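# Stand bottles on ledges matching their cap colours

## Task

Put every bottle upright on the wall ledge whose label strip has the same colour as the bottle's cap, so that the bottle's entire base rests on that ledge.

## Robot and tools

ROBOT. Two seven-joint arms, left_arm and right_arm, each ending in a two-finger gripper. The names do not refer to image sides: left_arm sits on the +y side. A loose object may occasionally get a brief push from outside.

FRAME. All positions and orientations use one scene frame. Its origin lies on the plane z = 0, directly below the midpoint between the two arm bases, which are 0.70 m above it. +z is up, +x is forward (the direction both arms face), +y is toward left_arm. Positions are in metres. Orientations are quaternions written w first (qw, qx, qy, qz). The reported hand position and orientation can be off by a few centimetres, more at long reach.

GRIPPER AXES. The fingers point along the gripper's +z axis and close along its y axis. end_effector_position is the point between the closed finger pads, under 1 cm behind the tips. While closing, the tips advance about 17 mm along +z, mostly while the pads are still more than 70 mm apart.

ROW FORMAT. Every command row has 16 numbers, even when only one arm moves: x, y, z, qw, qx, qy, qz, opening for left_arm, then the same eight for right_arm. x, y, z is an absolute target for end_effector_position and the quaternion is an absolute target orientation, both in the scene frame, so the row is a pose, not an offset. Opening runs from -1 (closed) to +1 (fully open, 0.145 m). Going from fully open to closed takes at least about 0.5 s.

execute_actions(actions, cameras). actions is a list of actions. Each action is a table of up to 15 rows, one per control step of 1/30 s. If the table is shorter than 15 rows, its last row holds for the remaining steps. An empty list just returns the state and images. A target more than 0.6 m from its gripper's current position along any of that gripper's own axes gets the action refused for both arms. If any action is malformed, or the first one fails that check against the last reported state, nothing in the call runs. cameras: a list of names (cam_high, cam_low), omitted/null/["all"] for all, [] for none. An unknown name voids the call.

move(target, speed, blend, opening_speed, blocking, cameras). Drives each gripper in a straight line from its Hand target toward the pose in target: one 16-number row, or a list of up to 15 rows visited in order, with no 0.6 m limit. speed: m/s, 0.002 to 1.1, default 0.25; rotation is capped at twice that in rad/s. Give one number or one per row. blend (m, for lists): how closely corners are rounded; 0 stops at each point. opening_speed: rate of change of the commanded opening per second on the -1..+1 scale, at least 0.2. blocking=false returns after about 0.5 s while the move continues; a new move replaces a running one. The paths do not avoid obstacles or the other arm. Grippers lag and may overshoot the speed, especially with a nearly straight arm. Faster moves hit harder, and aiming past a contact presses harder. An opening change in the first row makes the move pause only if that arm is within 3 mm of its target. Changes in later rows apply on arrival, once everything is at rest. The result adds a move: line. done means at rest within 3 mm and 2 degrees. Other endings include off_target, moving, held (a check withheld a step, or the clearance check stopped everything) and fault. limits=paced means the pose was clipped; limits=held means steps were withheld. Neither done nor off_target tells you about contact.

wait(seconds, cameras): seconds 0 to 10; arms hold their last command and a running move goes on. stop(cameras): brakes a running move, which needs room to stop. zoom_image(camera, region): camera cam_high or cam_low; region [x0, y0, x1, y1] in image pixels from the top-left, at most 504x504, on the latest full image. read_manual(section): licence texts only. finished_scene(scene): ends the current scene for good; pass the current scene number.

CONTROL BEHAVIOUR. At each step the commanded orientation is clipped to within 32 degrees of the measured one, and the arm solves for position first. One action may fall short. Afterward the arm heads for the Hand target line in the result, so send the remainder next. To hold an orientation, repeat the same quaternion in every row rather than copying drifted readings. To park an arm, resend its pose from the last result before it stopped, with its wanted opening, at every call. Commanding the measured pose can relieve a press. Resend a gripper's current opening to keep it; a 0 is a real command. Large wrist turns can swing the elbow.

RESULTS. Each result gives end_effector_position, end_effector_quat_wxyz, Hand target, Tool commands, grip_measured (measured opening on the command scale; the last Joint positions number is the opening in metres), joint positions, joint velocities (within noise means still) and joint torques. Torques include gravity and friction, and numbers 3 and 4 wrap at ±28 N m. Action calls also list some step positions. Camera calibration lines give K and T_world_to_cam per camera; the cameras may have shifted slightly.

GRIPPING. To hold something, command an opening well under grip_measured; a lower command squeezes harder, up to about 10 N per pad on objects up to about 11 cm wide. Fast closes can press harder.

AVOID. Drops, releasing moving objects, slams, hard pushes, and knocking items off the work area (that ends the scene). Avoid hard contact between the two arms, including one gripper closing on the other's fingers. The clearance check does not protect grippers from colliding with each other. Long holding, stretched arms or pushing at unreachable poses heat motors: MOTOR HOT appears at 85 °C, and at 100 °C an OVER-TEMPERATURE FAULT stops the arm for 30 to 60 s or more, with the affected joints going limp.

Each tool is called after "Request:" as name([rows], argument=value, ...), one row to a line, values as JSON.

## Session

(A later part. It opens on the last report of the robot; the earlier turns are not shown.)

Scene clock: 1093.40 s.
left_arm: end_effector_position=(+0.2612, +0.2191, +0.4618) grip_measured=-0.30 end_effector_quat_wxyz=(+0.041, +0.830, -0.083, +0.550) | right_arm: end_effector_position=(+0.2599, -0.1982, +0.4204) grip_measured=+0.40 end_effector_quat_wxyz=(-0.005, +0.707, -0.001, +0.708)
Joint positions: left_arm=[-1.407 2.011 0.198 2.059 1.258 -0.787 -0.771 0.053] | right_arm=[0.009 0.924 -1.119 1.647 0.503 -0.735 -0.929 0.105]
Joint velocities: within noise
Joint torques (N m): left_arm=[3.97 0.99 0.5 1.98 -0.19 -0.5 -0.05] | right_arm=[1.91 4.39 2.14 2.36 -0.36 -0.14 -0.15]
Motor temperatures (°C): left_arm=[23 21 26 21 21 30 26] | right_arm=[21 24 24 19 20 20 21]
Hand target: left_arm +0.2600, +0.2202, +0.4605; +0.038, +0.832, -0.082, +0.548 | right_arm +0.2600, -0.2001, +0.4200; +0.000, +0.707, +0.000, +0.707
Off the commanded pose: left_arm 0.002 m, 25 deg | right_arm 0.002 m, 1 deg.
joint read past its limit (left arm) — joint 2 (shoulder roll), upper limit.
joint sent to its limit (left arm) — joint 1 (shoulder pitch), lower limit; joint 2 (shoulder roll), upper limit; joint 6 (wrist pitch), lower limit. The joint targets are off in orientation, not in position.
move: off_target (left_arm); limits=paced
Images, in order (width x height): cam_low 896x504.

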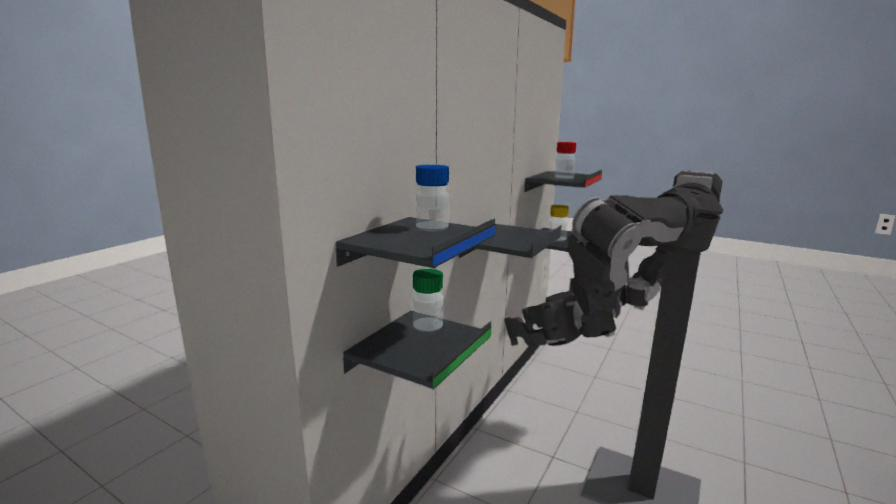

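Request:
move([
  [0.28,0.22,0.30,0,0.966,0,0.259,-0.3,0.26,-0.2,0.42,0,0.7071,0,0.7071,0.4],
  [0.26,0.22,0.15,0,0.991,0,0.131,-0.3,0.26,-0.2,0.42,0,0.7071,0,0.7071,0.4],
], speed=0.3, cameras=[])

Request:
move([
  [0.28,0.22,0.30,0,0.91,0,0.42,-0.3,0.26,-0.2,0.42,0,0.7071,0,0.7071,0.4],
  [0.26,0.22,0.46,0,0.7071,0,0.7071,-0.3,0.26,-0.2,0.42,0,0.7071,0,0.7071,0.4],
], speed=0.3, cameras=["cam_low"])

Scene clock: 1109.07 s.
left_arm: end_effector_position=(+0.1972, +0.2684, +0.3599) grip_measured=-0.30 end_effector_quat_wxyz=(+0.056, +0.960, -0.210, +0.179) | right_arm: end_effector_position=(+0.2599, -0.1982, +0.4204) grip_measured=+0.40 end_effector_quat_wxyz=(-0.005, +0.707, -0.001, +0.708)
Joint positions: left_arm=[-1.407 1.991 0.216 1.765 1.585 -0.013 -0.094 0.053] | right_arm=[0.009 0.924 -1.119 1.647 0.503 -0.735 -0.929 0.105]
Joint velocities: within noise
Joint torques (N m): left_arm=[4.21 0.88 0.83 0.55 0.13 -0.21 0.3] | right_arm=[1.81 4.44 2.14 2.35 -0.35 -0.17 -0.14]
Motor temperatures (°C): left_arm=[23 21 25 21 21 30 26] | right_arm=[21 24 24 19 20 20 21]
Hand target: left_arm +0.1953, +0.2688, +0.3590; +0.058, +0.960, -0.209, +0.175 | right_arm +0.2600, -0.2001, +0.4200; +0.000, +0.707, +0.000, +0.707
Off the commanded pose: left_arm 0.224 m, 26 deg | right_arm 0.002 m, 1 deg.
joint sent to its limit (left arm) — joint 1 (shoulder pitch), lower limit; joint 5 (forearm roll), upper limit. The joint targets are off in position and orientation.
move: off_target (left_arm)
No camera images: "cameras" was empty.

Scene clock: 1112.07 s.
left_arm: end_effector_position=(+0.2612, +0.2192, +0.4616) grip_measured=-0.30 end_effector_quat_wxyz=(+0.040, +0.830, -0.083, +0.549) | right_arm: end_effector_position=(+0.2599, -0.1982, +0.4204) grip_measured=+0.40 end_effector_quat_wxyz=(-0.005, +0.707, -0.001, +0.708)
Joint positions: left_arm=[-1.407 2.011 0.198 2.059 1.258 -0.786 -0.771 0.053] | right_arm=[0.009 0.924 -1.119 1.647 0.503 -0.735 -0.929 0.105]
Joint velocities: within noise
Joint torques (N m): left_arm=[3.97 0.96 0.53 2 -0.17 -0.54 -0.05] | right_arm=[1.78 4.47 2.14 2.32 -0.33 -0.17 -0.15]
Motor temperatures (°C): left_arm=[23 21 25 21 21 30 26] | right_arm=[21 24 24 19 20 20 21]
Hand target: left_arm +0.2600, +0.2202, +0.4605; +0.038, +0.832, -0.082, +0.548 | right_arm +0.2600, -0.2001, +0.4200; +0.000, +0.707, +0.000, +0.707
Off the commanded pose: left_arm 0.002 m, 25 deg | right_arm 0.002 m, 1 deg.
joint read past its limit (left arm) — joint 2 (shoulder roll), upper limit.
joint sent to its limit (left arm) — joint 1 (shoulder pitch), lower limit; joint 2 (shoulder roll), upper limit; joint 6 (wrist pitch), lower limit. The joint targets are off in orientation, not in position.
move: off_target (left_arm); limits=paced
Images, in order (width x height): cam_low 896x504.

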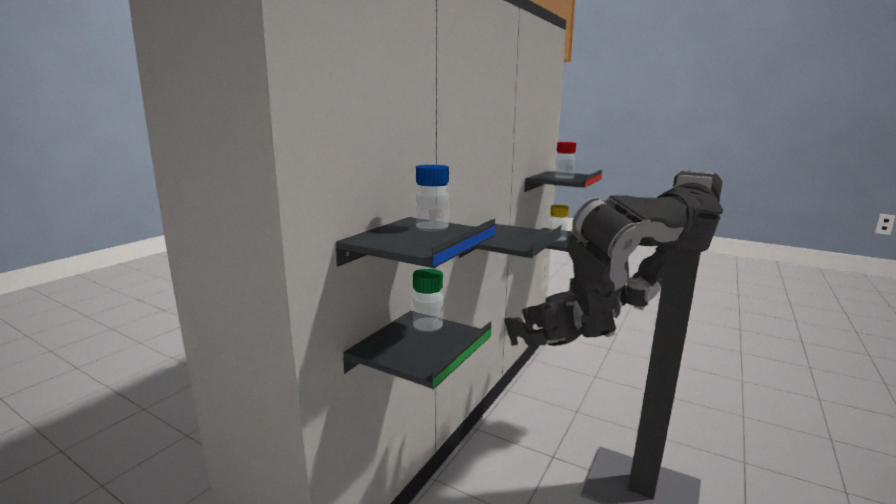

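Request:
move([
  [0.24,0.24,0.47,0.04,0.83,-0.083,0.55,-0.3,0.39,-0.10,0.41,0.17,0.783,0.024,0.598,0.4],
  [0.24,0.24,0.47,0.04,0.83,-0.083,0.55,-0.3,0.25,-0.25,0.50,0,0.7071,0,0.7071,0.4],
  [0.24,0.24,0.47,0.04,0.83,-0.083,0.55,-0.3,0.27,-0.34,0.60,0.399,0.583,0.399,0.583,0.4],
  [0.24,0.24,0.47,0.04,0.83,-0.083,0.55,-0.3,0.27,-0.34,0.66,0.399,0.583,0.399,0.583,0.4],
], speed=0.3, cameras=["cam_high"])

Request:
move([
  [0.24,0.24,0.47,0.04,0.83,-0.083,0.55,-0.3,0.28,-0.35,0.735,0.2,0.68,0.2,0.68,0.4],
  [0.24,0.24,0.47,0.04,0.83,-0.083,0.55,-0.3,0.285,-0.355,0.735,0,0.7071,0,0.7071,0.4],
], speed=0.3, cameras=["cam_high"])

Scene clock: 1146.70 s.
left_arm: end_effector_position=(+0.2406, +0.2411, +0.4697) grip_measured=-0.30 end_effector_quat_wxyz=(+0.037, +0.830, -0.083, +0.550) | right_arm: end_effector_position=(+0.2710, -0.3403, +0.6619) grip_measured=+0.40 end_effector_quat_wxyz=(+0.434, +0.546, +0.363, +0.618)
Joint positions: left_arm=[-1.148 1.877 -0.089 2.092 1.194 -0.786 -0.678 0.053] | right_arm=[1.071 1.998 -1.566 2.086 0.313 -0.112 -0.637 0.105]
Joint velocities: within noise
Joint torques (N m): left_arm=[4.1 1.96 0.5 2.4 -0.15 -0.58 0.24] | right_arm=[1.15 3.2 2.37 0.61 0.01 0.02 -0.3]
Motor temperatures (°C): left_arm=[23 21 24 21 22 29 25] | right_arm=[21 24 24 19 20 20 21]
Hand target: left_arm +0.2400, +0.2400, +0.4700; +0.040, +0.830, -0.083, +0.550 | right_arm +0.2709, -0.3400, +0.6594; +0.432, +0.549, +0.365, +0.615
Off the commanded pose: left_arm 0.001 m, 0 deg | right_arm 0.002 m, 8 deg.
joint read past its limit (right arm) — joint 2 (shoulder roll), upper limit.
joint sent to its limit (left arm) — joint 6 (wrist pitch), lower limit. The joint targets still meet the commanded pose.
joint sent to its limit (right arm) — joint 2 (shoulder roll), upper limit. The joint targets are off in orientation, not in position.
move: off_target (right_arm)
Images, in order (width x height): cam_high 896x504.

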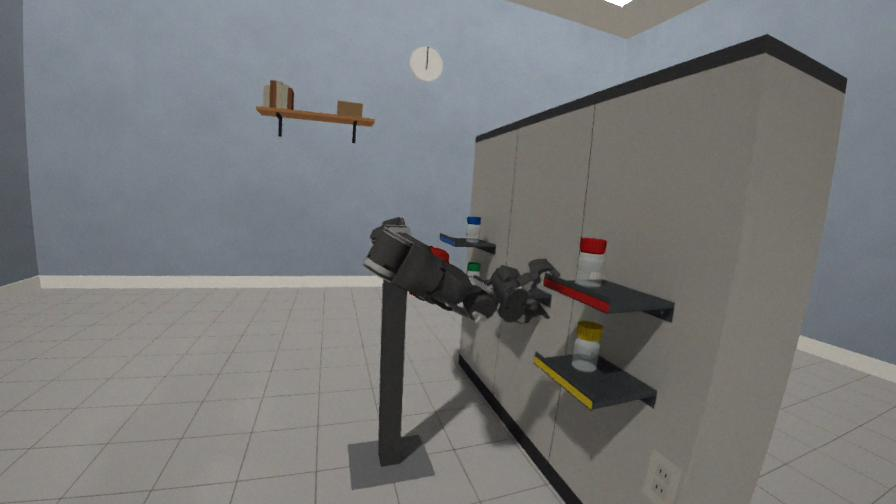

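Scene clock: 1149.23 s.
left_arm: end_effector_position=(+0.2406, +0.2411, +0.4697) grip_measured=-0.30 end_effector_quat_wxyz=(+0.037, +0.830, -0.083, +0.550) | right_arm: end_effector_position=(+0.2843, -0.3546, +0.7375) grip_measured=+0.40 end_effector_quat_wxyz=(+0.003, +0.704, +0.006, +0.710)
Joint positions: left_arm=[-1.148 1.877 -0.089 2.092 1.194 -0.786 -0.678 0.053] | right_arm=[1.883 1.986 -1.569 1.983 1.558 0.305 0.012 0.105]
Joint velocities: within noise
Joint torques (N m): left_arm=[4.07 1.96 0.5 2.4 -0.15 -0.58 0.24] | right_arm=[0.96 -2.6 2.71 0.18 0.2 -0.36 -0.16]
Motor temperatures (°C): left_arm=[23 21 24 21 22 29 25] | right_arm=[21 24 24 19 20 20 21]
Hand target: left_arm +0.2400, +0.2400, +0.4700; +0.040, +0.830, -0.083, +0.550 | right_arm +0.2850, -0.3551, +0.7350; +0.002, +0.707, +0.004, +0.707
Off the commanded pose: left_arm 0.001 m, 0 deg | right_arm 0.003 m, 1 deg.
joint sent to its limit (left arm) — joint 6 (wrist pitch), lower limit. The joint targets still meet the commanded pose.
joint sent to its limit (right arm) — joint 3 (upper arm roll), lower limit; joint 5 (forearm roll), upper limit. The joint targets still meet the commanded pose.
move: done
Images, in order (width x height): cam_high 896x504.

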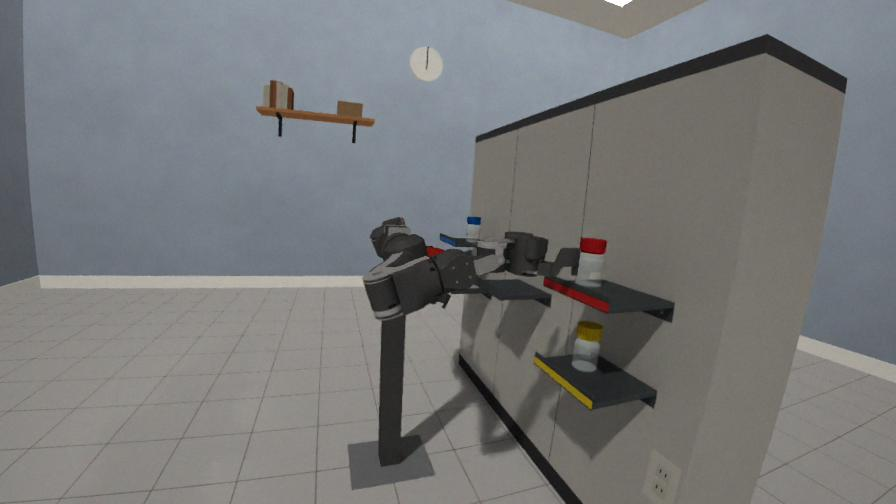

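Request:
finished_scene(scene=1)

The scene is finished: the task was done.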